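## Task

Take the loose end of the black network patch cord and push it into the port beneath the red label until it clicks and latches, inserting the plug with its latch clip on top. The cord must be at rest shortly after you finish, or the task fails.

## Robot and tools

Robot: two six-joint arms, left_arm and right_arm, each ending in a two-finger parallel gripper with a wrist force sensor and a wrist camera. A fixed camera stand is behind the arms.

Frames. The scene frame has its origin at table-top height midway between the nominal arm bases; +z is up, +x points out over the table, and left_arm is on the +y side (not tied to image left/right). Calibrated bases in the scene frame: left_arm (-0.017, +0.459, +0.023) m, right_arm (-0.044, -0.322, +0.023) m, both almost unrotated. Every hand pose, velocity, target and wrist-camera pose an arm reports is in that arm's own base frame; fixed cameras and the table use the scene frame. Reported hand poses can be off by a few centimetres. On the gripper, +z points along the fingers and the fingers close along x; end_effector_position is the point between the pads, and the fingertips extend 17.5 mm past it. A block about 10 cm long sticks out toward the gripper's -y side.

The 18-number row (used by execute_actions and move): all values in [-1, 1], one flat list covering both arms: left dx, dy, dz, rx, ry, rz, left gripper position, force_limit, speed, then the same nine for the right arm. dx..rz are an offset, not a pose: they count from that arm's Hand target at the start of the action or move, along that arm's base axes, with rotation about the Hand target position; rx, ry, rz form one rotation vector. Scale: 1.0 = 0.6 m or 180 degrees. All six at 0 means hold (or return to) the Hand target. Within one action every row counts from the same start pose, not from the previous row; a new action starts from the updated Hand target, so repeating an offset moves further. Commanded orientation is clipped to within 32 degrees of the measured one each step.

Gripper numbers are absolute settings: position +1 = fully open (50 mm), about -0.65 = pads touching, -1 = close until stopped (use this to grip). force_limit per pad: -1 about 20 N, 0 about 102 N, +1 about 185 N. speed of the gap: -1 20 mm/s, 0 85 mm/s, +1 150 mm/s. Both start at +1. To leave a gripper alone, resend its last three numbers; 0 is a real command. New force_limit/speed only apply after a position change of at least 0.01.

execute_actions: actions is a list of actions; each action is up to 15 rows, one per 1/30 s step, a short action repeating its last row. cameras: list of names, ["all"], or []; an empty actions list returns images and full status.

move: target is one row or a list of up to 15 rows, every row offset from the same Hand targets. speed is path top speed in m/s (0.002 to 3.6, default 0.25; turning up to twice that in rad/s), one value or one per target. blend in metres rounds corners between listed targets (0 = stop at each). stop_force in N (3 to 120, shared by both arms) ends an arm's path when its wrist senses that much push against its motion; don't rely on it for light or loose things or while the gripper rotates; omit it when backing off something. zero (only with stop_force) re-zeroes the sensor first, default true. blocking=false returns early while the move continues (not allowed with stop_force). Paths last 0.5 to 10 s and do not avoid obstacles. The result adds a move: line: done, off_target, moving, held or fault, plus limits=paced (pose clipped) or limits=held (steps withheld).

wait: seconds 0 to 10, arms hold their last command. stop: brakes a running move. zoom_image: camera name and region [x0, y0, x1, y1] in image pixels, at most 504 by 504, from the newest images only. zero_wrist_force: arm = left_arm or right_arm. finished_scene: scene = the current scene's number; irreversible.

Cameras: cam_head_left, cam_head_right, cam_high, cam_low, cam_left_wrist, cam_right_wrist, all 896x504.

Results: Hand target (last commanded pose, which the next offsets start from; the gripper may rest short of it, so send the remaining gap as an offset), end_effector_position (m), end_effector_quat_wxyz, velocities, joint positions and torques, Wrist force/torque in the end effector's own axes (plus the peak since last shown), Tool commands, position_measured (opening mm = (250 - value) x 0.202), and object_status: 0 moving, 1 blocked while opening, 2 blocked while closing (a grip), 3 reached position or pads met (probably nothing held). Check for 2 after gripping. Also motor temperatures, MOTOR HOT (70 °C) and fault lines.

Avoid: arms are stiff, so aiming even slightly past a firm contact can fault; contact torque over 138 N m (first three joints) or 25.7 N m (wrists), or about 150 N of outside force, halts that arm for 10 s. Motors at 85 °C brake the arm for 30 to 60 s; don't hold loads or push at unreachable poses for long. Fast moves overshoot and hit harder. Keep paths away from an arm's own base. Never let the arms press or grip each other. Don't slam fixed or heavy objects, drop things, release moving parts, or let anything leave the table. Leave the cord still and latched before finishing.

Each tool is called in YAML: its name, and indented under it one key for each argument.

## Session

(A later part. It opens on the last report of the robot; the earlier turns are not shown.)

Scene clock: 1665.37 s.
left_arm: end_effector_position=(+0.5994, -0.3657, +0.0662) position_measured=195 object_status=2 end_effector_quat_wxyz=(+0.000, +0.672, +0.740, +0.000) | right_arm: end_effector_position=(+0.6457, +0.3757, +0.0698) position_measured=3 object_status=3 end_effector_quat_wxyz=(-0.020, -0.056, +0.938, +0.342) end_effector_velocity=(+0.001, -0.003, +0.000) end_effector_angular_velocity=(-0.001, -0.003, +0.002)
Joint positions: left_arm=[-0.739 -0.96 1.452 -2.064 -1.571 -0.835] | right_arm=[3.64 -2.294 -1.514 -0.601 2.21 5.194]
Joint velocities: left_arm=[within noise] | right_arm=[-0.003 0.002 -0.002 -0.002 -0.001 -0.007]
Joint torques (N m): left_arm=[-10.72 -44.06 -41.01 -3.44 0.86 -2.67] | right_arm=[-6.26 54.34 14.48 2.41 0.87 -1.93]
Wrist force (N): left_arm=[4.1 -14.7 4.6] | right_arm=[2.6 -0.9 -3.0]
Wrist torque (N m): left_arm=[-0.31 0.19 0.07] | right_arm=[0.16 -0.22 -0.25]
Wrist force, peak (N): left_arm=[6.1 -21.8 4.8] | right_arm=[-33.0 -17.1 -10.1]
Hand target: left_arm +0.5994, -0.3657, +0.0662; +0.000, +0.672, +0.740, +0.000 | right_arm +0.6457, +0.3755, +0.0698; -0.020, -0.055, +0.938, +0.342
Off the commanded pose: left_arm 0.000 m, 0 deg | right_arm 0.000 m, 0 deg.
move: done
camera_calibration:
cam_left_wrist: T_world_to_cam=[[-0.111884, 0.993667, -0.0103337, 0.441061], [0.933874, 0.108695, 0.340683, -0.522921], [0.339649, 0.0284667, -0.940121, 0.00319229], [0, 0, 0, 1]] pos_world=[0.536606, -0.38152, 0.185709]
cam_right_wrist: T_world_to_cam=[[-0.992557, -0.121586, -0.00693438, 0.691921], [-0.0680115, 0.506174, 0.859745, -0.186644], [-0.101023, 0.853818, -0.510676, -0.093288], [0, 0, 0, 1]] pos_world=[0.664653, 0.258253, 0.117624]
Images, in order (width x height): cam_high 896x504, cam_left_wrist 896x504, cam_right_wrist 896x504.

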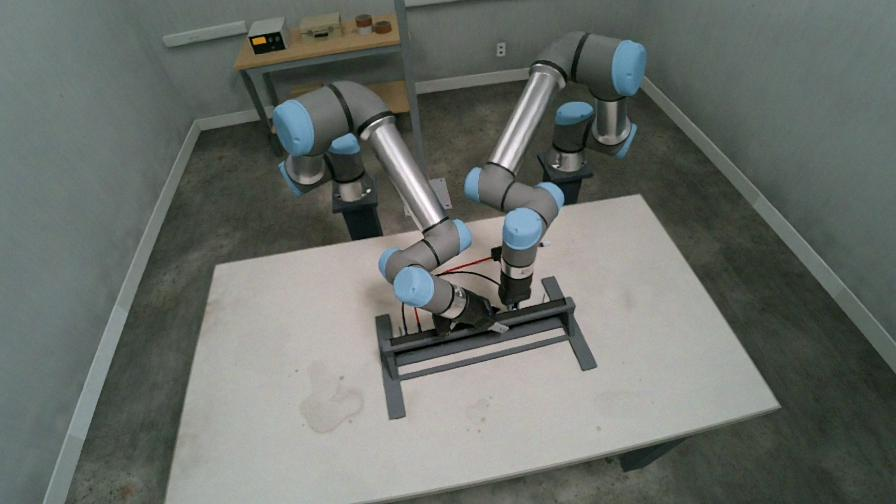

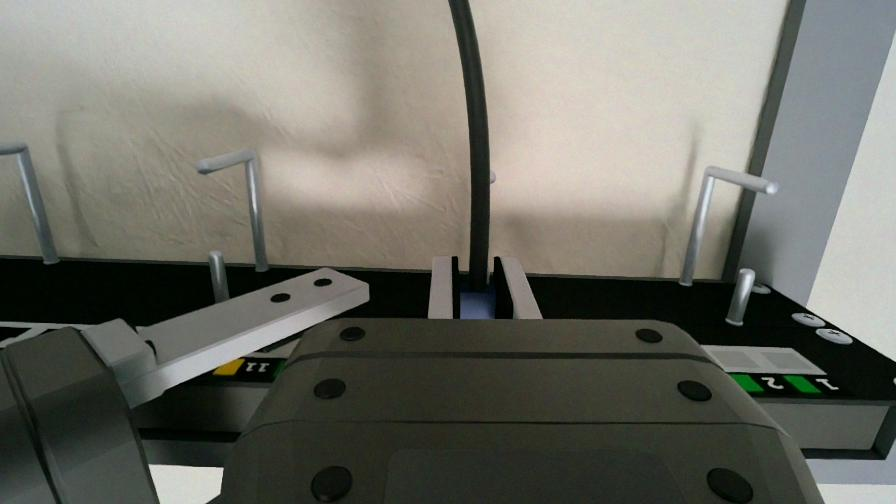

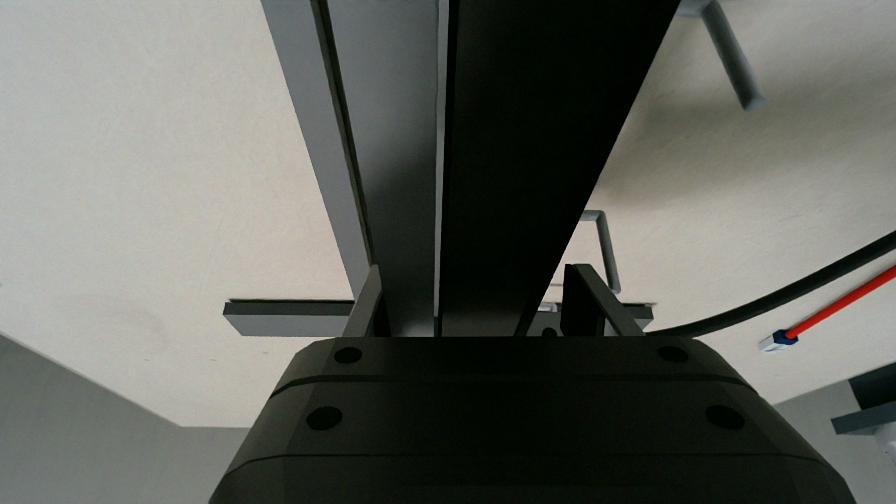

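move:
  target: [0,0,0,0,0,0,-0.97,-0.1,-0.8,-0.0132,-0.0015,0,0,0,0,1,-0.8,0.5]
  speed: 0.006
  stop_force: 6

move:
  target: [0.0083,0.0009,0,0,0,0,-0.97,-0.1,-0.8,0,0,0,0,0,0,1,-0.8,0.5]
  speed: 0.008
  stop_force: 40
  cameras: ["cam_right_wrist","cam_left_wrist"]

Scene clock: 1678.20 s.
left_arm: end_effector_position=(+0.5994, -0.3657, +0.0662) position_measured=195 object_status=2 end_effector_quat_wxyz=(+0.000, +0.672, +0.740, +0.000) | right_arm: end_effector_position=(+0.6449, +0.3753, +0.0697) position_measured=3 object_status=3 end_effector_quat_wxyz=(-0.020, -0.055, +0.938, +0.342)
Joint positions: left_arm=[-0.739 -0.96 1.452 -2.064 -1.571 -0.835] | right_arm=[3.64 -2.293 -1.517 -0.6 2.211 5.193]
Joint torques (N m): left_arm=[-5.42 -43.15 -40.68 -5.03 0.86 -2.63] | right_arm=[-4 42.06 27.74 0.68 2.06 -2.36]
Wrist force (N): left_arm=[5.0 -14.5 3.8] | right_arm=[-2.8 -3.4 -2.7]
Wrist torque (N m): left_arm=[-0.30 0.22 0.04] | right_arm=[0.16 -0.23 -0.14]
Wrist force, peak (N): left_arm=[4.0 -16.8 3.7] | right_arm=[-11.0 -2.3 4.6]
Hand target: left_arm +0.5994, -0.3657, +0.0662; +0.000, +0.672, +0.740, +0.000 | right_arm +0.6449, +0.3753, +0.0697; -0.020, -0.055, +0.938, +0.342 (not the last commanded pose)
Off the commanded pose: left_arm 0.000 m, 0 deg | right_arm 0.007 m, 0 deg.
move: contact (right_arm)

Scene clock: 1679.50 s.
left_arm: end_effector_position=(+0.6011, -0.3656, +0.0661) position_measured=195 object_status=2 end_effector_quat_wxyz=(+0.000, +0.672, +0.740, +0.000) | right_arm: end_effector_position=(+0.6449, +0.3753, +0.0697) position_measured=3 object_status=3 end_effector_quat_wxyz=(-0.020, -0.055, +0.938, +0.342)
Joint positions: left_arm=[-0.737 -0.956 1.446 -2.061 -1.571 -0.833] | right_arm=[3.64 -2.293 -1.517 -0.6 2.211 5.193]
Joint torques (N m): left_arm=[1.53 -62.78 -31.95 -13.29 8.71 -2.8] | right_arm=[21.57 52.13 2.88 0.51 10.07 -2.16]
Wrist force (N): left_arm=[5.7 -47.5 -1.9] | right_arm=[-35.0 -7.7 1.3]
Wrist torque (N m): left_arm=[-0.51 0.16 0.12] | right_arm=[0.05 -0.34 0.22]
Wrist force, peak (N): left_arm=[5.9 -57.5 -6.0] | right_arm=[-35.4 -8.9 3.4]
Hand target: left_arm +0.6011, -0.3656, +0.0661; +0.000, +0.672, +0.740, +0.000 (not the last commanded pose) | right_arm +0.6449, +0.3753, +0.0697; -0.020, -0.055, +0.938, +0.342
Off the commanded pose: left_arm 0.003 m, 0 deg | right_arm 0.000 m, 0 deg.
move: contact (left_arm)
camera_calibration:
cam_left_wrist: T_world_to_cam=[[-0.111673, 0.993691, -0.010315, 0.441142], [0.93405, 0.108503, 0.34026, -0.524599], [0.339233, 0.0283633, -0.940275, 0.00282944], [0, 0, 0, 1]] pos_world=[0.538306, -0.381519, 0.185711]
cam_right_wrist: T_world_to_cam=[[-0.992557, -0.121603, -0.00657653, 0.691039], [-0.0677132, 0.506197, 0.859756, -0.186616], [-0.10122, 0.853802, -0.510663, -0.0929442], [0, 0, 0, 1]] pos_world=[0.663851, 0.257853, 0.117525]
Images, in order (width x height): cam_left_wrist 896x504, cam_right_wrist 896x504.

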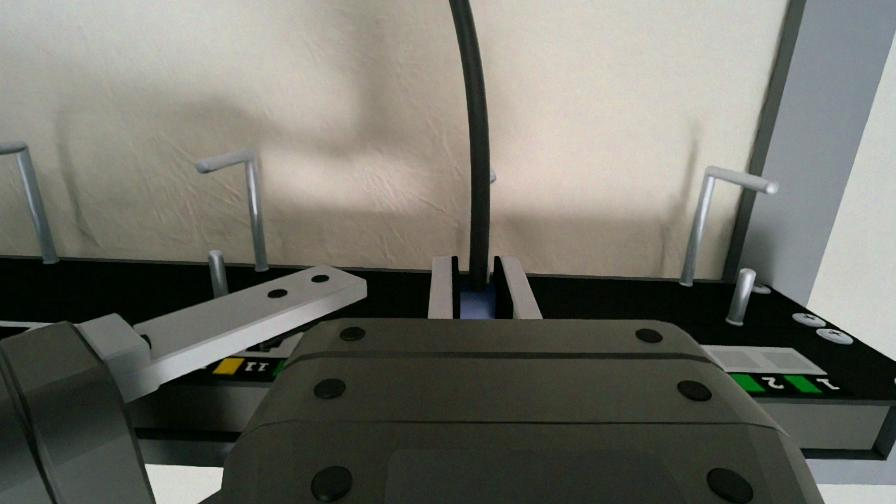

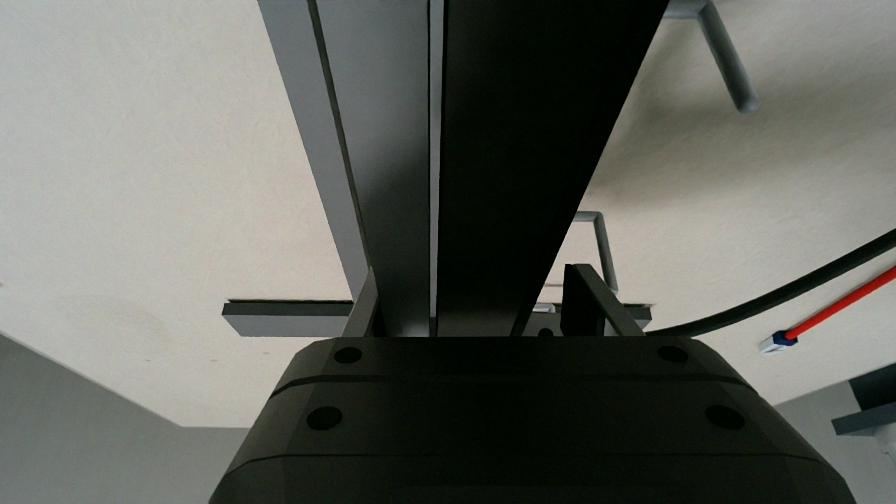

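move:
  target: [0.0083,0.0009,0,0,0,0,-0.97,-0.1,-0.8,0,0,0,0,0,0,1,-0.8,0.5]
  speed: 0.01
  stop_force: 30
  cameras: ["cam_right_wrist","cam_left_wrist"]

Scene clock: 1696.73 s.
left_arm: end_effector_position=(+0.6022, -0.3657, +0.0662) position_measured=195 object_status=2 end_effector_quat_wxyz=(+0.000, +0.673, +0.740, +0.000) | right_arm: end_effector_position=(+0.6449, +0.3753, +0.0697) position_measured=3 object_status=3 end_effector_quat_wxyz=(-0.020, -0.055, +0.938, +0.342)
Joint positions: left_arm=[-0.736 -0.954 1.443 -2.059 -1.571 -0.831] | right_arm=[3.64 -2.293 -1.517 -0.6 2.211 5.193]
Joint torques (N m): left_arm=[10.21 -63.91 -38.37 -17 11.7 -2.81] | right_arm=[23.23 54.19 3.96 -6.09 14.7 -2.05]
Wrist force (N): left_arm=[6.5 -67.9 -1.8] | right_arm=[-59.0 -16.6 3.7]
Wrist torque (N m): left_arm=[-0.39 0.21 0.17] | right_arm=[-0.24 -0.46 0.57]
Wrist force, peak (N): left_arm=[8.4 -81.2 -7.4] | right_arm=[-63.2 -17.3 4.6]
Hand target: left_arm +0.6022, -0.3657, +0.0662; +0.000, +0.673, +0.740, +0.000 (not the last commanded pose) | right_arm +0.6449, +0.3753, +0.0697; -0.020, -0.055, +0.938, +0.342
Off the commanded pose: left_arm 0.004 m, 0 deg | right_arm 0.000 m, 0 deg.
move: contact (left_arm)
camera_calibration:
cam_left_wrist: T_world_to_cam=[[-0.111482, 0.993714, -0.0102356, 0.441167], [0.934105, 0.108298, 0.340174, -0.525846], [0.339145, 0.0283622, -0.940307, 0.00256991], [0, 0, 0, 1]] pos_world=[0.539506, -0.381518, 0.185811]
cam_right_wrist: T_world_to_cam=[[-0.99255, -0.121654, -0.0066618, 0.691058], [-0.0678119, 0.506185, 0.859755, -0.186547], [-0.10122, 0.853801, -0.510664, -0.0929438], [0, 0, 0, 1]] pos_world=[0.663851, 0.257852, 0.117525]
Images, in order (width x height): cam_left_wrist 896x504, cam_right_wrist 896x504.

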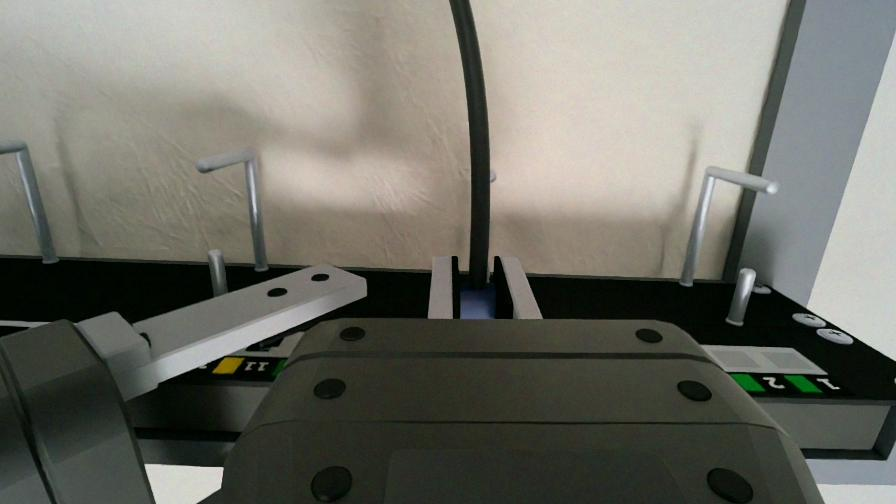

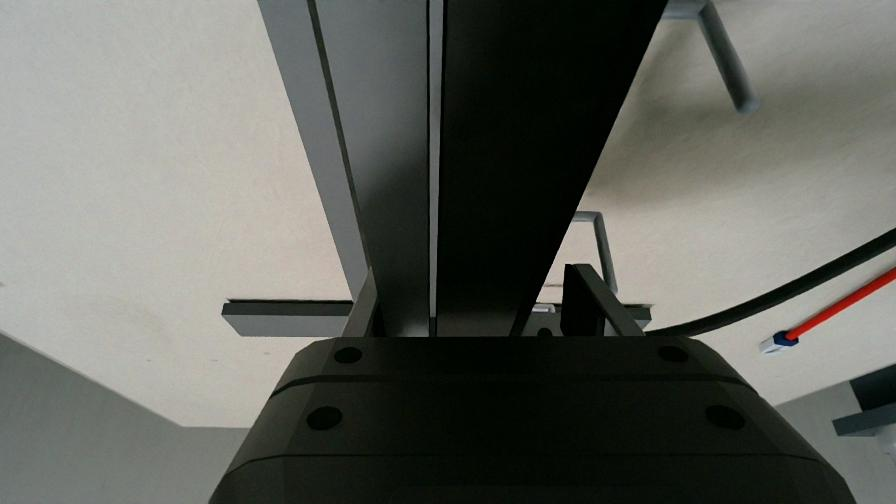

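zoom_image:
  camera: "cam_left_wrist"
  region: [420, 240, 550, 330]

Scaled by 3.877 from the camera's 896x504 image, which has a finer 1280x720 frame.

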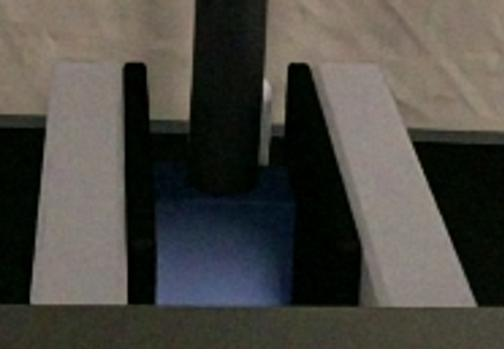

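move:
  target: [-0.006,-0.0006,0,0,0,0,-0.97,-0.1,-0.8,0,0,0,0,0,0,1,-0.8,0.5]
  speed: 0.02
  cameras: ["cam_left_wrist"]

Scene clock: 1754.27 s.
left_arm: end_effector_position=(+0.5987, -0.3660, +0.0663) position_measured=195 object_status=2 end_effector_quat_wxyz=(+0.000, +0.673, +0.740, +0.000) | right_arm: end_effector_position=(+0.6448, +0.3754, +0.0697) position_measured=3 object_status=3 end_effector_quat_wxyz=(-0.020, -0.055, +0.938, +0.342)
Joint positions: left_arm=[-0.74 -0.961 1.453 -2.064 -1.571 -0.835] | right_arm=[3.64 -2.293 -1.517 -0.6 2.211 5.193]
Joint torques (N m): left_arm=[-17.42 -54.98 -25.24 -1.74 -3.1 -1.96] | right_arm=[14.79 54.7 13.44 2.88 1.81 -1.71]
Wrist force (N): left_arm=[1.0 8.7 5.9] | right_arm=[-4.2 -5.8 -8.5]
Wrist torque (N m): left_arm=[-0.03 0.10 0.08] | right_arm=[0.02 -0.46 -0.09]
Wrist force, peak (N): left_arm=[7.0 -68.2 -2.2] | right_arm=[-59.7 -16.2 3.6]
Hand target: left_arm +0.5986, -0.3660, +0.0662; +0.000, +0.673, +0.740, +0.000 | right_arm +0.6449, +0.3753, +0.0697; -0.020, -0.055, +0.938, +0.342
Off the commanded pose: left_arm 0.000 m, 0 deg | right_arm 0.000 m, 0 deg.
move: done
camera_calibration:
cam_left_wrist: T_world_to_cam=[[-0.111637, 0.993694, -0.010444, 0.441191], [0.933946, 0.108504, 0.340546, -0.522483], [0.339531, 0.0282633, -0.94017, 0.00358781], [0, 0, 0, 1]] pos_world=[0.536006, -0.381819, 0.18591]
Images, in order (width x height): cam_left_wrist 896x504.

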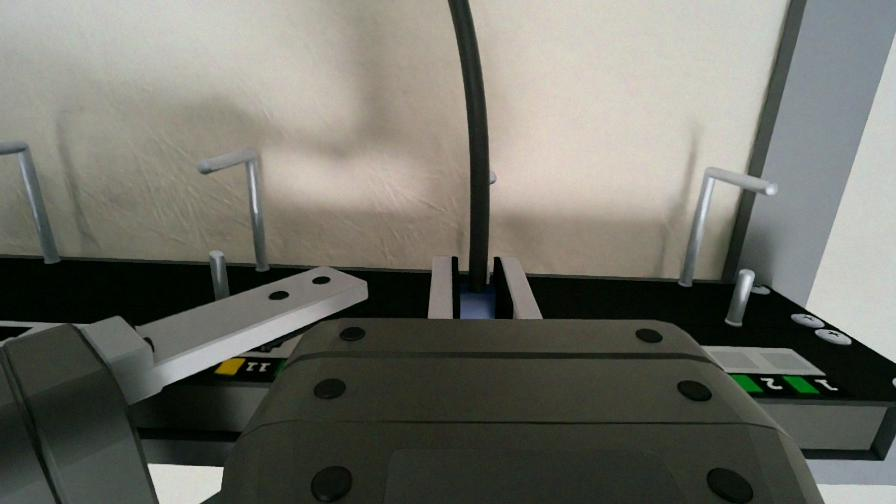

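move:
  target: [-0.0066,-0.0007,0,0,0,0,-0.97,-0.1,-0.8,0,0,0,0,0,0,1,-0.8,0.5]
  speed: 0.006
  stop_force: 7
  cameras: ["cam_left_wrist","cam_right_wrist"]

Scene clock: 1766.87 s.
left_arm: end_effector_position=(+0.5977, -0.3661, +0.0662) position_measured=195 object_status=2 end_effector_quat_wxyz=(+0.000, +0.673, +0.740, +0.000) | right_arm: end_effector_position=(+0.6449, +0.3753, +0.0697) position_measured=3 object_status=3 end_effector_quat_wxyz=(-0.020, -0.055, +0.938, +0.342)
Joint positions: left_arm=[-0.741 -0.962 1.456 -2.065 -1.571 -0.836] | right_arm=[3.64 -2.293 -1.517 -0.6 2.211 5.193]
Joint torques (N m): left_arm=[7.5 -37.45 -31.68 1.09 -3.83 2.57] | right_arm=[-0.02 54.46 25.32 4.8 1.8 -1.93]
Wrist force (N): left_arm=[1.4 9.2 -0.6] | right_arm=[2.1 -2.0 -6.2]
Wrist torque (N m): left_arm=[-0.08 0.13 0.09] | right_arm=[0.20 -0.57 -0.19]
Wrist force, peak (N): left_arm=[0.6 18.3 2.3] | right_arm=[-4.8 -5.9 -8.4]
Hand target: left_arm +0.5977, -0.3661, +0.0662; +0.000, +0.673, +0.740, +0.000 (not the last commanded pose) | right_arm +0.6449, +0.3753, +0.0697; -0.020, -0.055, +0.938, +0.342
Off the commanded pose: left_arm 0.003 m, 0 deg | right_arm 0.000 m, 0 deg.
move: contact (left_arm)
camera_calibration:
cam_left_wrist: T_world_to_cam=[[-0.111445, 0.993717, -0.0103397, 0.441062], [0.934077, 0.108297, 0.340252, -0.521565], [0.339234, 0.0282613, -0.940277, 0.00392126], [0, 0, 0, 1]] pos_world=[0.535006, -0.381918, 0.185711]
cam_right_wrist: T_world_to_cam=[[-0.99255, -0.121654, -0.0066618, 0.691058], [-0.0678119, 0.506185, 0.859755, -0.186547], [-0.10122, 0.853801, -0.510664, -0.0929438], [0, 0, 0, 1]] pos_world=[0.663851, 0.257852, 0.117525]
Images, in order (width x height): cam_left_wrist 896x504, cam_right_wrist 896x504.

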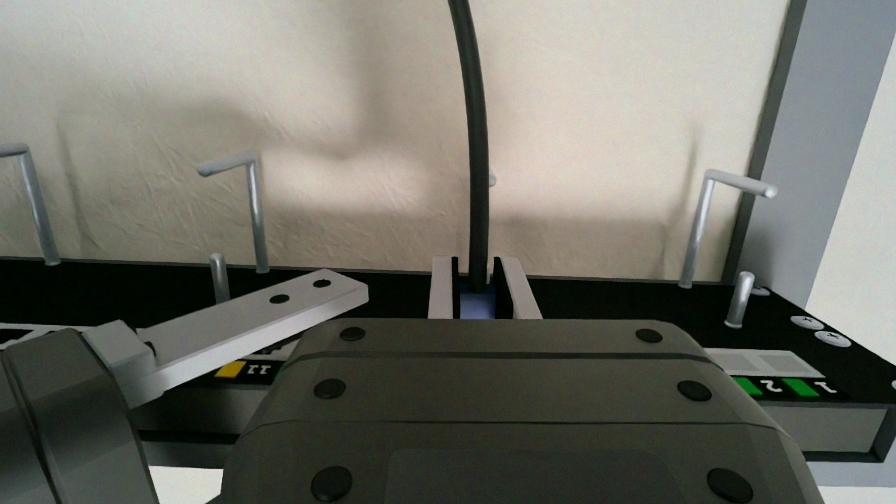

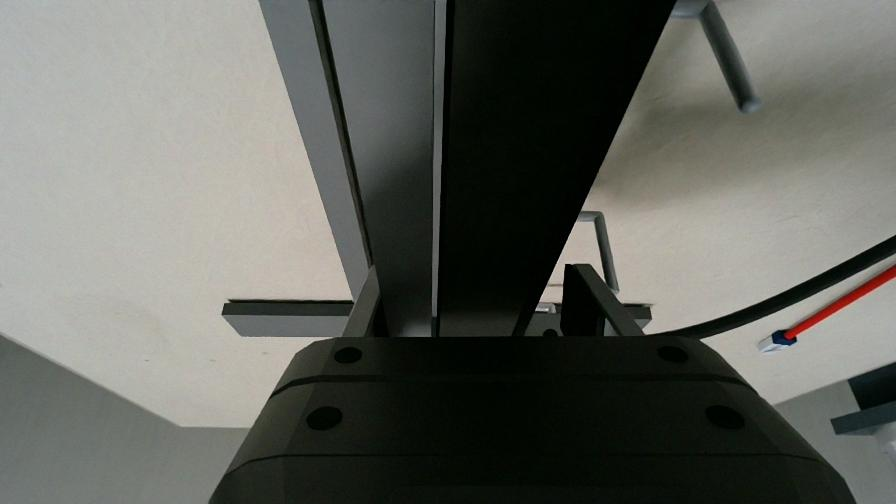

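move:
  target:
    - [0,0,0,0,0,0,-0.97,-0.1,-0.8,0.02,0.0023,0,0,0,0,1,-0.8,0.5]
    - [0,0,0,0,0,0,-0.97,-0.1,-0.8,0.02,-0.083,0.267,0,0,0,1,-0.8,0.5]
    - [0,0,0,0,0,0,-0.97,-0.1,-0.8,-0.1415,-0.2595,0.384,-0.2201,-0.6826,0.4516,1,-0.8,0.5]
  speed: 0.4
  blend: [0.004,0.03,0]

move:
  target: [0,0,0,0,0,0,-0.97,-0.1,-0.8,0.024,0.0973,-0.27,0,0,0,-0.6,-0.8,0.5]
  speed: 0.25
  cameras: ["cam_right_wrist"]

zoom_image:
  camera: "cam_right_wrist"
  region: [330, 180, 450, 280]

Scene clock: 1800.27 s.
left_arm: end_effector_position=(+0.5977, -0.3661, +0.0662) position_measured=195 object_status=2 end_effector_quat_wxyz=(+0.000, +0.673, +0.740, +0.000) | right_arm: end_effector_position=(+0.5600, +0.2196, +0.3000) position_measured=3 object_status=3 end_effector_quat_wxyz=(-0.538, +0.761, -0.296, +0.209)
Joint positions: left_arm=[-0.741 -0.962 1.456 -2.065 -1.571 -0.836] | right_arm=[3.584 -1.742 -2.225 0.461 1.935 3.007]
Joint torques (N m): left_arm=[7.18 -38.07 -24.9 1 -1.61 2.07] | right_arm=[8 33.77 24.69 2.71 -0.98 -1.69]
Wrist force (N): left_arm=[0.9 9.9 -0.3] | right_arm=[0.7 -2.4 -2.7]
Wrist torque (N m): left_arm=[-0.04 0.12 0.10] | right_arm=[-0.89 0.11 -0.32]
Wrist force, peak (N): left_arm=[0.7 10.3 0.4] | right_arm=[4.0 0.9 -8.9]
Hand target: left_arm +0.5977, -0.3661, +0.0662; +0.000, +0.673, +0.740, +0.000 | right_arm +0.5600, +0.2196, +0.3001; -0.538, +0.761, -0.296, +0.209
Off the commanded pose: left_arm 0.000 m, 0 deg | right_arm 0.000 m, 0 deg.
move: done

Scene clock: 1801.47 s.
left_arm: end_effector_position=(+0.5977, -0.3661, +0.0662) position_measured=195 object_status=2 end_effector_quat_wxyz=(+0.000, +0.673, +0.740, +0.000) | right_arm: end_effector_position=(+0.5744, +0.2780, +0.1382) position_measured=242 object_status=3 end_effector_quat_wxyz=(-0.538, +0.761, -0.296, +0.209)
Joint positions: left_arm=[-0.741 -0.962 1.456 -2.065 -1.571 -0.836] | right_arm=[3.698 -2.201 -2.215 0.923 1.827 3.049]
Joint torques (N m): left_arm=[6.58 -38.65 -24.08 1.05 -1.58 1.88] | right_arm=[-4.59 27.86 3.28 4.62 2.27 -1.95]
Wrist force (N): left_arm=[0.9 10.1 0.0] | right_arm=[0.5 -2.1 -3.1]
Wrist torque (N m): left_arm=[-0.02 0.14 0.09] | right_arm=[-0.88 0.13 -0.27]
Wrist force, peak (N): left_arm=[0.9 10.2 0.0] | right_arm=[1.5 -5.6 -4.1]
Hand target: left_arm +0.5977, -0.3661, +0.0662; +0.000, +0.673, +0.740, +0.000 | right_arm +0.5744, +0.2780, +0.1381; -0.538, +0.761, -0.296, +0.209
Off the commanded pose: left_arm 0.000 m, 0 deg | right_arm 0.000 m, 0 deg.
move: done
camera_calibration:
cam_right_wrist: T_world_to_cam=[[0.740538, -0.671987, 0.0061713, -0.234587], [-0.416686, -0.466359, -0.780309, 0.496451], [0.527235, 0.575276, -0.625364, -0.249701], [0, 0, 0, 1]] pos_world=[0.512236, 0.217533, 0.232678]
Images, in order (width x height): cam_right_wrist 896x504.

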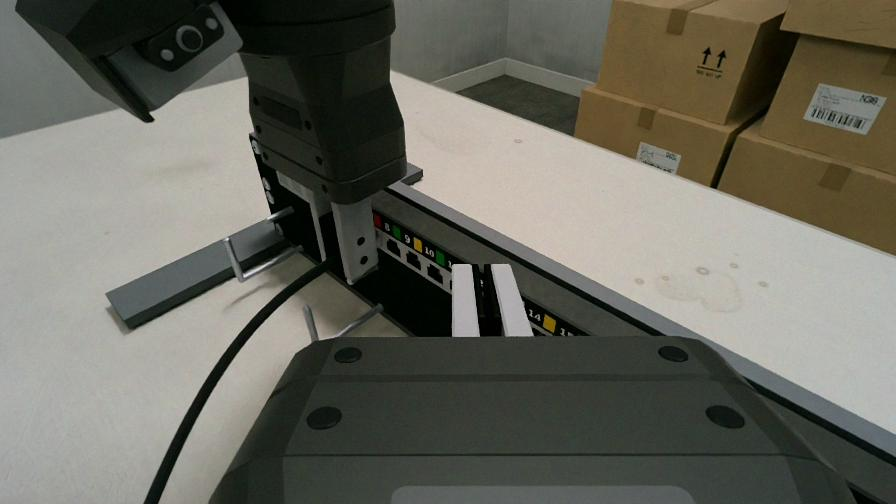

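Scaled by 4.200 from the camera's 896x504 image, which has a finer 1280x720 frame.

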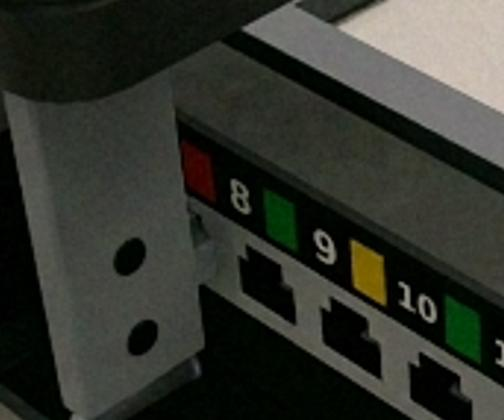

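move:
  target: [0.0007,0.0001,0,0,0,0,-0.97,-0.1,-0.8,0,0,0,0,0,0,-0.6,-0.8,0.5]
  speed: 0.02

move:
  target: [0,0,0,0,0,0,0.0,-0.1,-0.8,0,0,0,0,0,0,-0.6,-0.8,0.5]
  cameras: ["cam_right_wrist","cam_left_wrist"]

zoom_image:
  camera: "cam_right_wrist"
  region: [330, 180, 450, 280]

Scene clock: 1820.20 s.
left_arm: end_effector_position=(+0.5981, -0.3660, +0.0661) position_measured=195 object_status=2 end_effector_quat_wxyz=(+0.000, +0.673, +0.740, +0.000) | right_arm: end_effector_position=(+0.5744, +0.2780, +0.1381) position_measured=242 object_status=3 end_effector_quat_wxyz=(-0.538, +0.761, -0.296, +0.209)
Joint positions: left_arm=[-0.74 -0.961 1.455 -2.064 -1.571 -0.836] | right_arm=[3.698 -2.201 -2.215 0.923 1.827 3.049]
Joint torques (N m): left_arm=[12 -39.27 -35.08 -1.59 -1.62 2.54] | right_arm=[-7.54 27.12 1.82 5.88 2.44 -1.99]
Wrist force (N): left_arm=[2.0 -2.1 1.8] | right_arm=[0.7 -1.7 -2.7]
Wrist torque (N m): left_arm=[-0.16 0.18 0.02] | right_arm=[-0.81 0.10 -0.26]
Wrist force, peak (N): left_arm=[0.7 10.3 -0.3] | right_arm=[0.7 -2.2 -3.3]
Hand target: left_arm +0.5982, -0.3661, +0.0662; +0.000, +0.673, +0.740, +0.000 | right_arm +0.5744, +0.2780, +0.1381; -0.538, +0.761, -0.296, +0.209
Off the commanded pose: left_arm 0.000 m, 0 deg | right_arm 0.000 m, 0 deg.
move: done

Scene clock: 1820.70 s.
left_arm: end_effector_position=(+0.5981, -0.3660, +0.0661) position_measured=152 object_status=3 end_effector_quat_wxyz=(+0.000, +0.673, +0.740, +0.000) | right_arm: end_effector_position=(+0.5744, +0.2780, +0.1381) position_measured=242 object_status=3 end_effector_quat_wxyz=(-0.538, +0.761, -0.296, +0.209)
Joint positions: left_arm=[-0.74 -0.961 1.455 -2.064 -1.571 -0.836] | right_arm=[3.698 -2.201 -2.215 0.923 1.827 3.049]
Joint torques (N m): left_arm=[10.62 -42.3 -32.56 -4.31 -1.59 2.23] | right_arm=[-7.2 26.52 2.15 6.03 2.4 -2.09]
Wrist force (N): left_arm=[-0.6 -0.5 2.6] | right_arm=[0.8 -1.8 -3.2]
Wrist torque (N m): left_arm=[-0.14 0.15 0.04] | right_arm=[-0.84 0.08 -0.27]
Wrist force, peak (N): left_arm=[2.3 -1.8 2.8] | right_arm=[0.9 -2.1 -3.2]
Hand target: left_arm +0.5982, -0.3661, +0.0662; +0.000, +0.673, +0.740, +0.000 | right_arm +0.5744, +0.2780, +0.1381; -0.538, +0.761, -0.296, +0.209
Off the commanded pose: left_arm 0.000 m, 0 deg | right_arm 0.000 m, 0 deg.
move: done
camera_calibration:
cam_left_wrist: T_world_to_cam=[[-0.111449, 0.993716, -0.0103294, 0.441008], [0.934109, 0.1083, 0.340164, -0.521949], [0.339145, 0.0282622, -0.940309, 0.00383689], [0, 0, 0, 1]] pos_world=[0.535406, -0.381818, 0.185712]
cam_right_wrist: T_world_to_cam=[[0.740568, -0.671952, 0.00622918, -0.234623], [-0.416631, -0.466409, -0.780309, 0.496355], [0.527235, 0.575276, -0.625364, -0.249764], [0, 0, 0, 1]] pos_world=[0.512236, 0.217533, 0.232578]
Images, in order (width x height): cam_left_wrist 896x504, cam_right_wrist 896x504.

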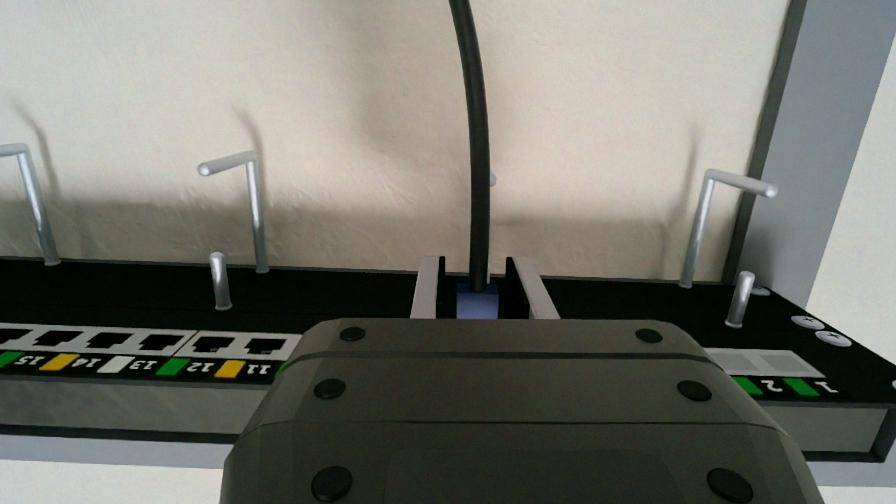

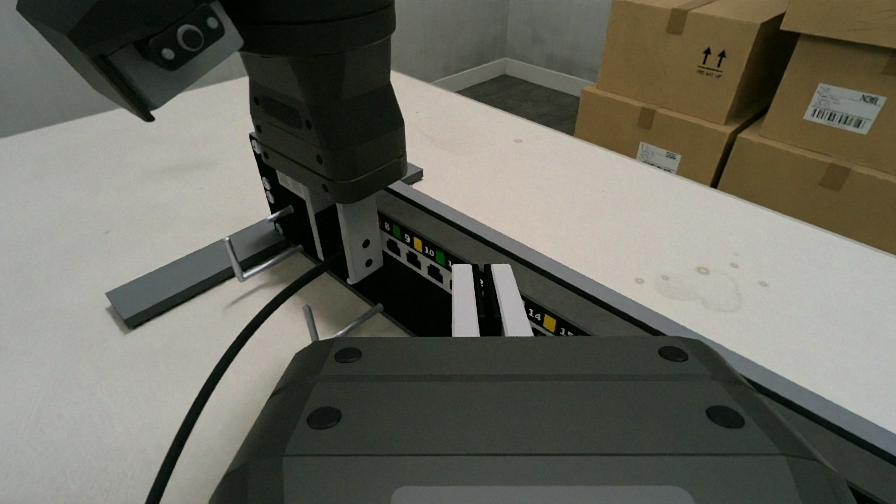

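Scaled by 4.200 from the camera's 896x504 image, which has a finer 1280x720 frame.

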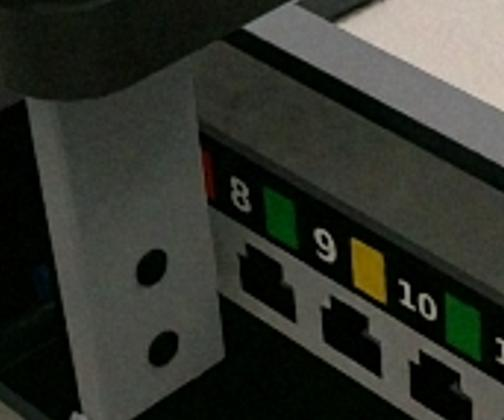

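move:
  target:
    - [0,0,0,0,0,0,0,-0.1,-0.8,0,0,0.06,0,0,0,-0.6,-0.8,0.5]
    - [0,0,0,0,0,0,0,-0.1,-0.8,-0.1,0.05,0.25,0,0,0,-0.6,-0.8,0.5]
  speed: 0.15
  blend: 0.01
  cameras: ["cam_right_wrist","cam_left_wrist"]

zoom_image:
  camera: "cam_right_wrist"
  region: [300, 170, 440, 280]

zoom_image:
  camera: "cam_left_wrist"
  region: [0, 140, 320, 320]

Scene clock: 1835.30 s.
left_arm: end_effector_position=(+0.5982, -0.3661, +0.0662) position_measured=152 object_status=3 end_effector_quat_wxyz=(+0.000, +0.673, +0.740, +0.000) | right_arm: end_effector_position=(+0.5144, +0.3080, +0.2881) position_measured=242 object_status=3 end_effector_quat_wxyz=(-0.538, +0.761, -0.296, +0.209)
Joint positions: left_arm=[-0.74 -0.961 1.455 -2.064 -1.571 -0.836] | right_arm=[3.859 -1.722 -2.3 0.539 1.676 3.104]
Joint torques (N m): left_arm=[4.16 -59.79 -22.51 -5.21 -1.68 -0.44] | right_arm=[-1.29 30.9 24.43 3.59 1.68 -2.06]
Wrist force (N): left_arm=[-0.7 -0.4 2.5] | right_arm=[0.7 -1.7 -3.4]
Wrist torque (N m): left_arm=[-0.11 0.16 0.04] | right_arm=[-0.79 0.13 -0.24]
Wrist force, peak (N): left_arm=[-0.8 -0.3 2.9] | right_arm=[-0.6 -3.6 -4.7]
Hand target: left_arm +0.5982, -0.3661, +0.0662; +0.000, +0.673, +0.740, +0.000 | right_arm +0.5144, +0.3080, +0.2881; -0.538, +0.761, -0.296, +0.209
Off the commanded pose: left_arm 0.000 m, 0 deg | right_arm 0.000 m, 0 deg.
move: done
camera_calibration:
cam_left_wrist: T_world_to_cam=[[-0.111445, 0.993717, -0.0103397, 0.441107], [0.934077, 0.108297, 0.340252, -0.521938], [0.339234, 0.0282613, -0.940277, 0.00378557], [0, 0, 0, 1]] pos_world=[0.535406, -0.381918, 0.185711]
cam_right_wrist: T_world_to_cam=[[0.740569, -0.671952, 0.00622993, -0.170965], [-0.41663, -0.466409, -0.780309, 0.602396], [0.527235, 0.575276, -0.625364, -0.141584], [0, 0, 0, 1]] pos_world=[0.452236, 0.247533, 0.382578]
Images, in order (width x height): cam_left_wrist 896x504, cam_right_wrist 896x504.

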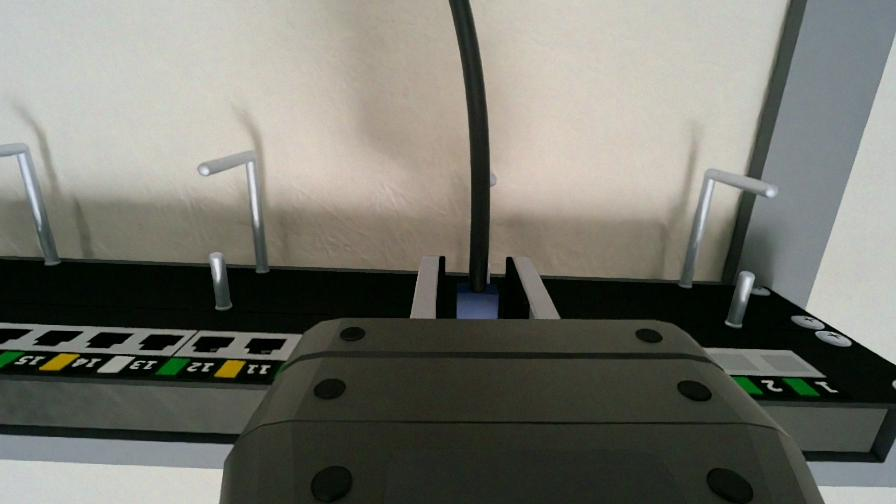

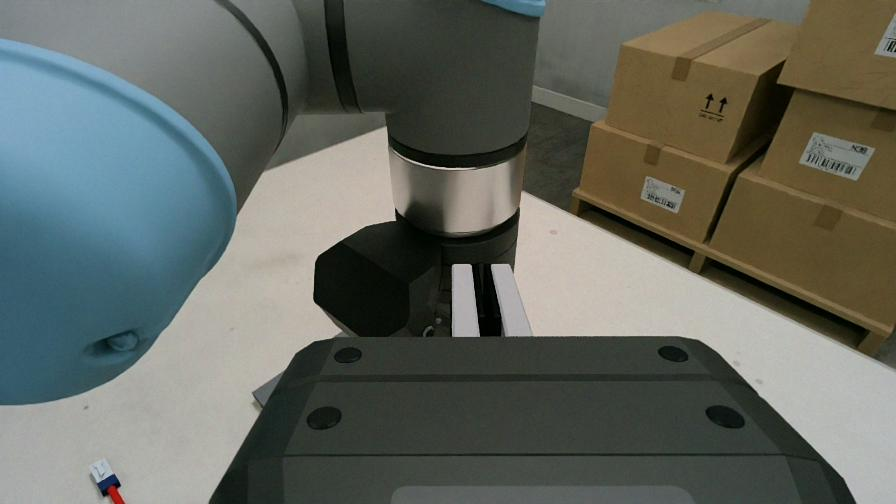

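Scaled by 3.600 from the camera's 896x504 image, which has a finer 1280x720 frame.

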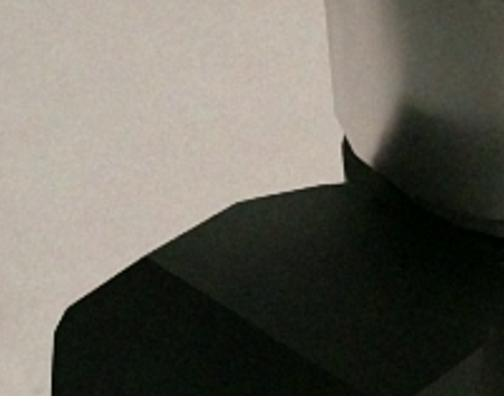

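Scaled by 1.575 from the camera's 896x504 image, which has a finer 1280x720 frame.

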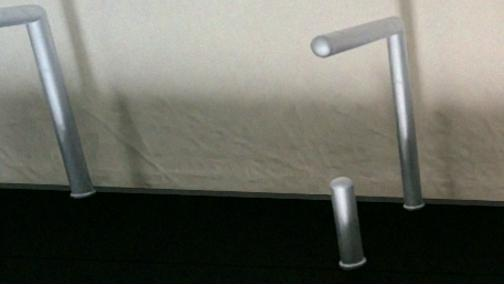

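move:
  target:
    - [0,0,0,0,0,0,0,-0.1,-0.8,0.1,-0.05,-0.19,0,0,0,-0.6,-0.8,0.5]
    - [0,0,0,0,0,0,0,-0.1,-0.8,0.1,-0.05,-0.25,0,0,0,-0.6,-0.8,0.5]
  speed: 0.15
  blend: 0.01

move:
  target: [0,0,0.2,0,0,0,0,-0.1,-0.8,0,0,0,0,0,0,-0.6,-0.8,0.5]
  speed: 0.15
  cameras: ["cam_right_wrist","cam_left_wrist"]

zoom_image:
  camera: "cam_right_wrist"
  region: [300, 170, 440, 280]

Scene clock: 1856.27 s.
left_arm: end_effector_position=(+0.5982, -0.3661, +0.0662) position_measured=152 object_status=3 end_effector_quat_wxyz=(+0.000, +0.673, +0.740, +0.000) | right_arm: end_effector_position=(+0.5744, +0.2780, +0.1382) position_measured=242 object_status=3 end_effector_quat_wxyz=(-0.538, +0.761, -0.296, +0.209)
Joint positions: left_arm=[-0.74 -0.961 1.455 -2.064 -1.571 -0.836] | right_arm=[3.698 -2.201 -2.215 0.923 1.827 3.049]
Joint torques (N m): left_arm=[-2.93 -59.76 -21.76 -5.11 -1.79 -2.22] | right_arm=[9.53 28.23 1.3 3.59 -2.51 1.46]
Wrist force (N): left_arm=[-0.7 -0.6 2.8] | right_arm=[0.7 -1.9 -2.7]
Wrist torque (N m): left_arm=[-0.15 0.16 0.04] | right_arm=[-0.86 0.10 -0.17]
Wrist force, peak (N): left_arm=[-1.0 -0.5 2.8] | right_arm=[-0.2 -4.1 -4.5]
Hand target: left_arm +0.5982, -0.3661, +0.0662; +0.000, +0.673, +0.740, +0.000 | right_arm +0.5744, +0.2780, +0.1381; -0.538, +0.761, -0.296, +0.209
Off the commanded pose: left_arm 0.000 m, 0 deg | right_arm 0.000 m, 0 deg.
move: done

Scene clock: 1857.53 s.
left_arm: end_effector_position=(+0.5982, -0.3661, +0.1862) position_measured=152 object_status=3 end_effector_quat_wxyz=(+0.000, +0.673, +0.740, +0.000) | right_arm: end_effector_position=(+0.5744, +0.2780, +0.1381) position_measured=242 object_status=3 end_effector_quat_wxyz=(-0.538, +0.761, -0.296, +0.209)
Joint positions: left_arm=[-0.74 -1.063 1.291 -1.799 -1.571 -0.836] | right_arm=[3.698 -2.201 -2.215 0.923 1.827 3.049]
Joint torques (N m): left_arm=[-1.95 -37.41 -28.53 -2.65 0.38 -1.53] | right_arm=[10.54 27.05 2.37 5.74 -2.46 1.35]
Wrist force (N): left_arm=[-0.5 -0.3 2.6] | right_arm=[0.8 -2.0 -2.9]
Wrist torque (N m): left_arm=[-0.08 0.11 0.06] | right_arm=[-0.87 0.09 -0.18]
Wrist force, peak (N): left_arm=[-0.9 -0.5 5.2] | right_arm=[0.7 -1.9 -3.3]
Hand target: left_arm +0.5982, -0.3661, +0.1862; +0.000, +0.673, +0.740, +0.000 | right_arm +0.5744, +0.2780, +0.1381; -0.538, +0.761, -0.296, +0.209
Off the commanded pose: left_arm 0.000 m, 0 deg | right_arm 0.000 m, 0 deg.
move: done
camera_calibration:
cam_left_wrist: T_world_to_cam=[[-0.111417, 0.993719, -0.010447, 0.442268], [0.934048, 0.108305, 0.34033, -0.562818], [0.339324, 0.0281606, -0.940248, 0.116614], [0, 0, 0, 1]] pos_world=[0.535406, -0.381818, 0.305811]
cam_right_wrist: T_world_to_cam=[[0.740568, -0.671952, 0.00622918, -0.234623], [-0.416631, -0.466409, -0.780309, 0.496355], [0.527235, 0.575276, -0.625364, -0.249764], [0, 0, 0, 1]] pos_world=[0.512236, 0.217533, 0.232578]
Images, in order (width x height): cam_left_wrist 896x504, cam_right_wrist 896x504.

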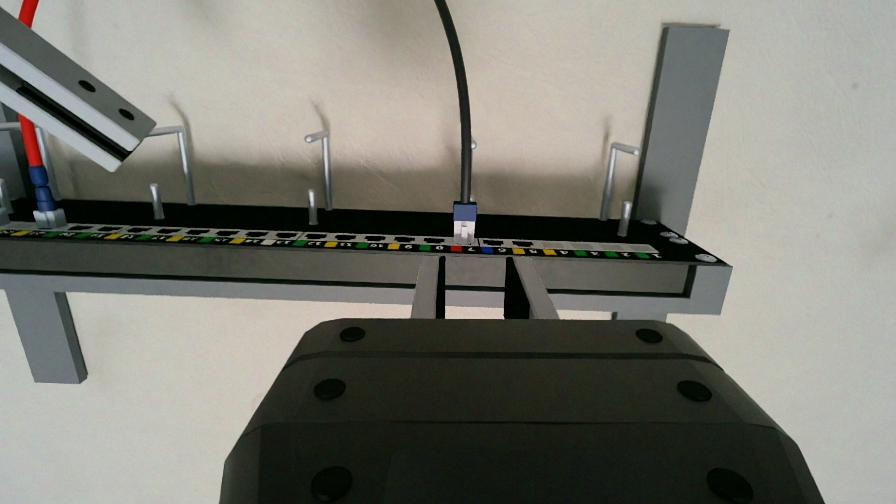

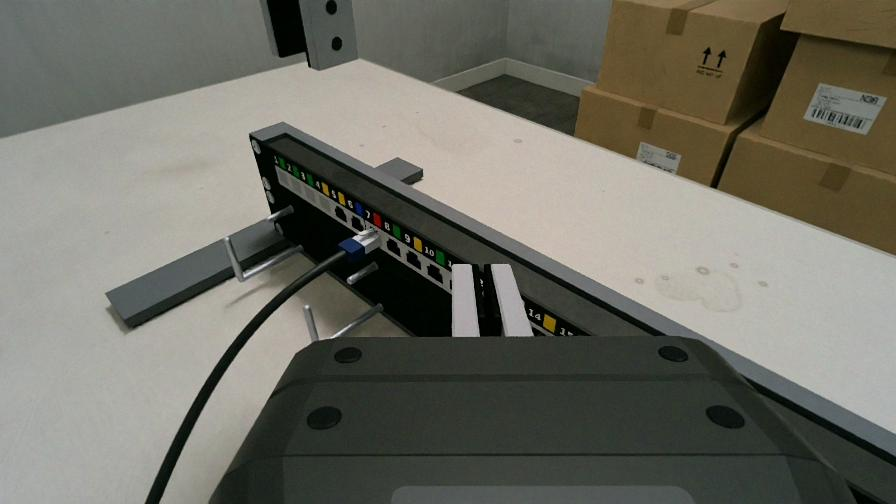

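Scaled by 3.600 from the camera's 896x504 image, which has a finer 1280x720 frame.

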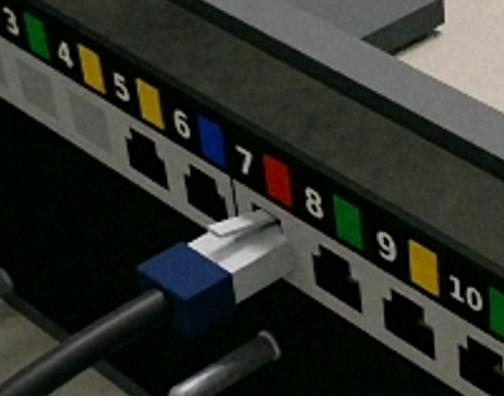

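zoom_image:
  camera: "cam_left_wrist"
  region: [0, 150, 140, 270]

zoom_image:
  camera: "cam_left_wrist"
  region: [410, 180, 530, 270]

Scaled by 3.600 from the camera's 896x504 image, which has a finer 1280x720 frame.

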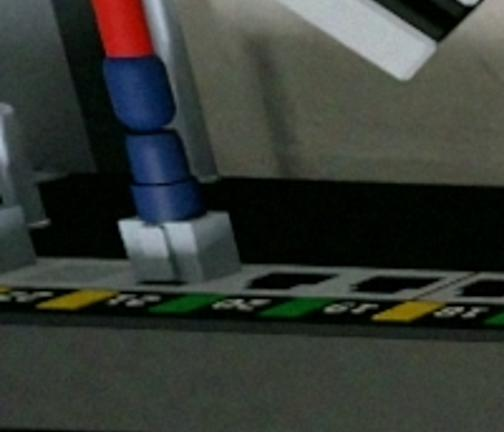

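Scaled by 4.200 from the camera's 896x504 image, which has a finer 1280x720 frame.

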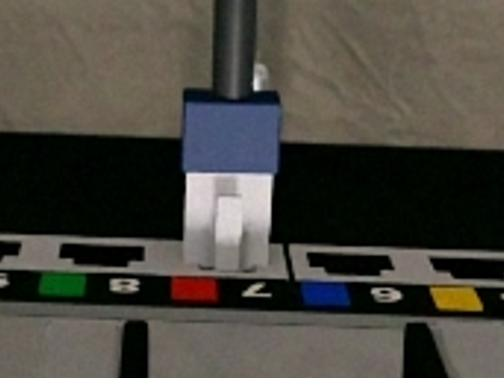

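zoom_image:
  camera: "cam_right_wrist"
  region: [335, 215, 391, 265]

Scaled by 9.000 from the camera's 896x504 image, which has a finer 1280x720 frame.

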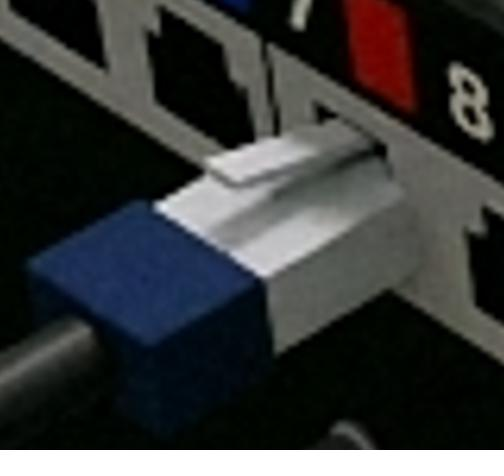

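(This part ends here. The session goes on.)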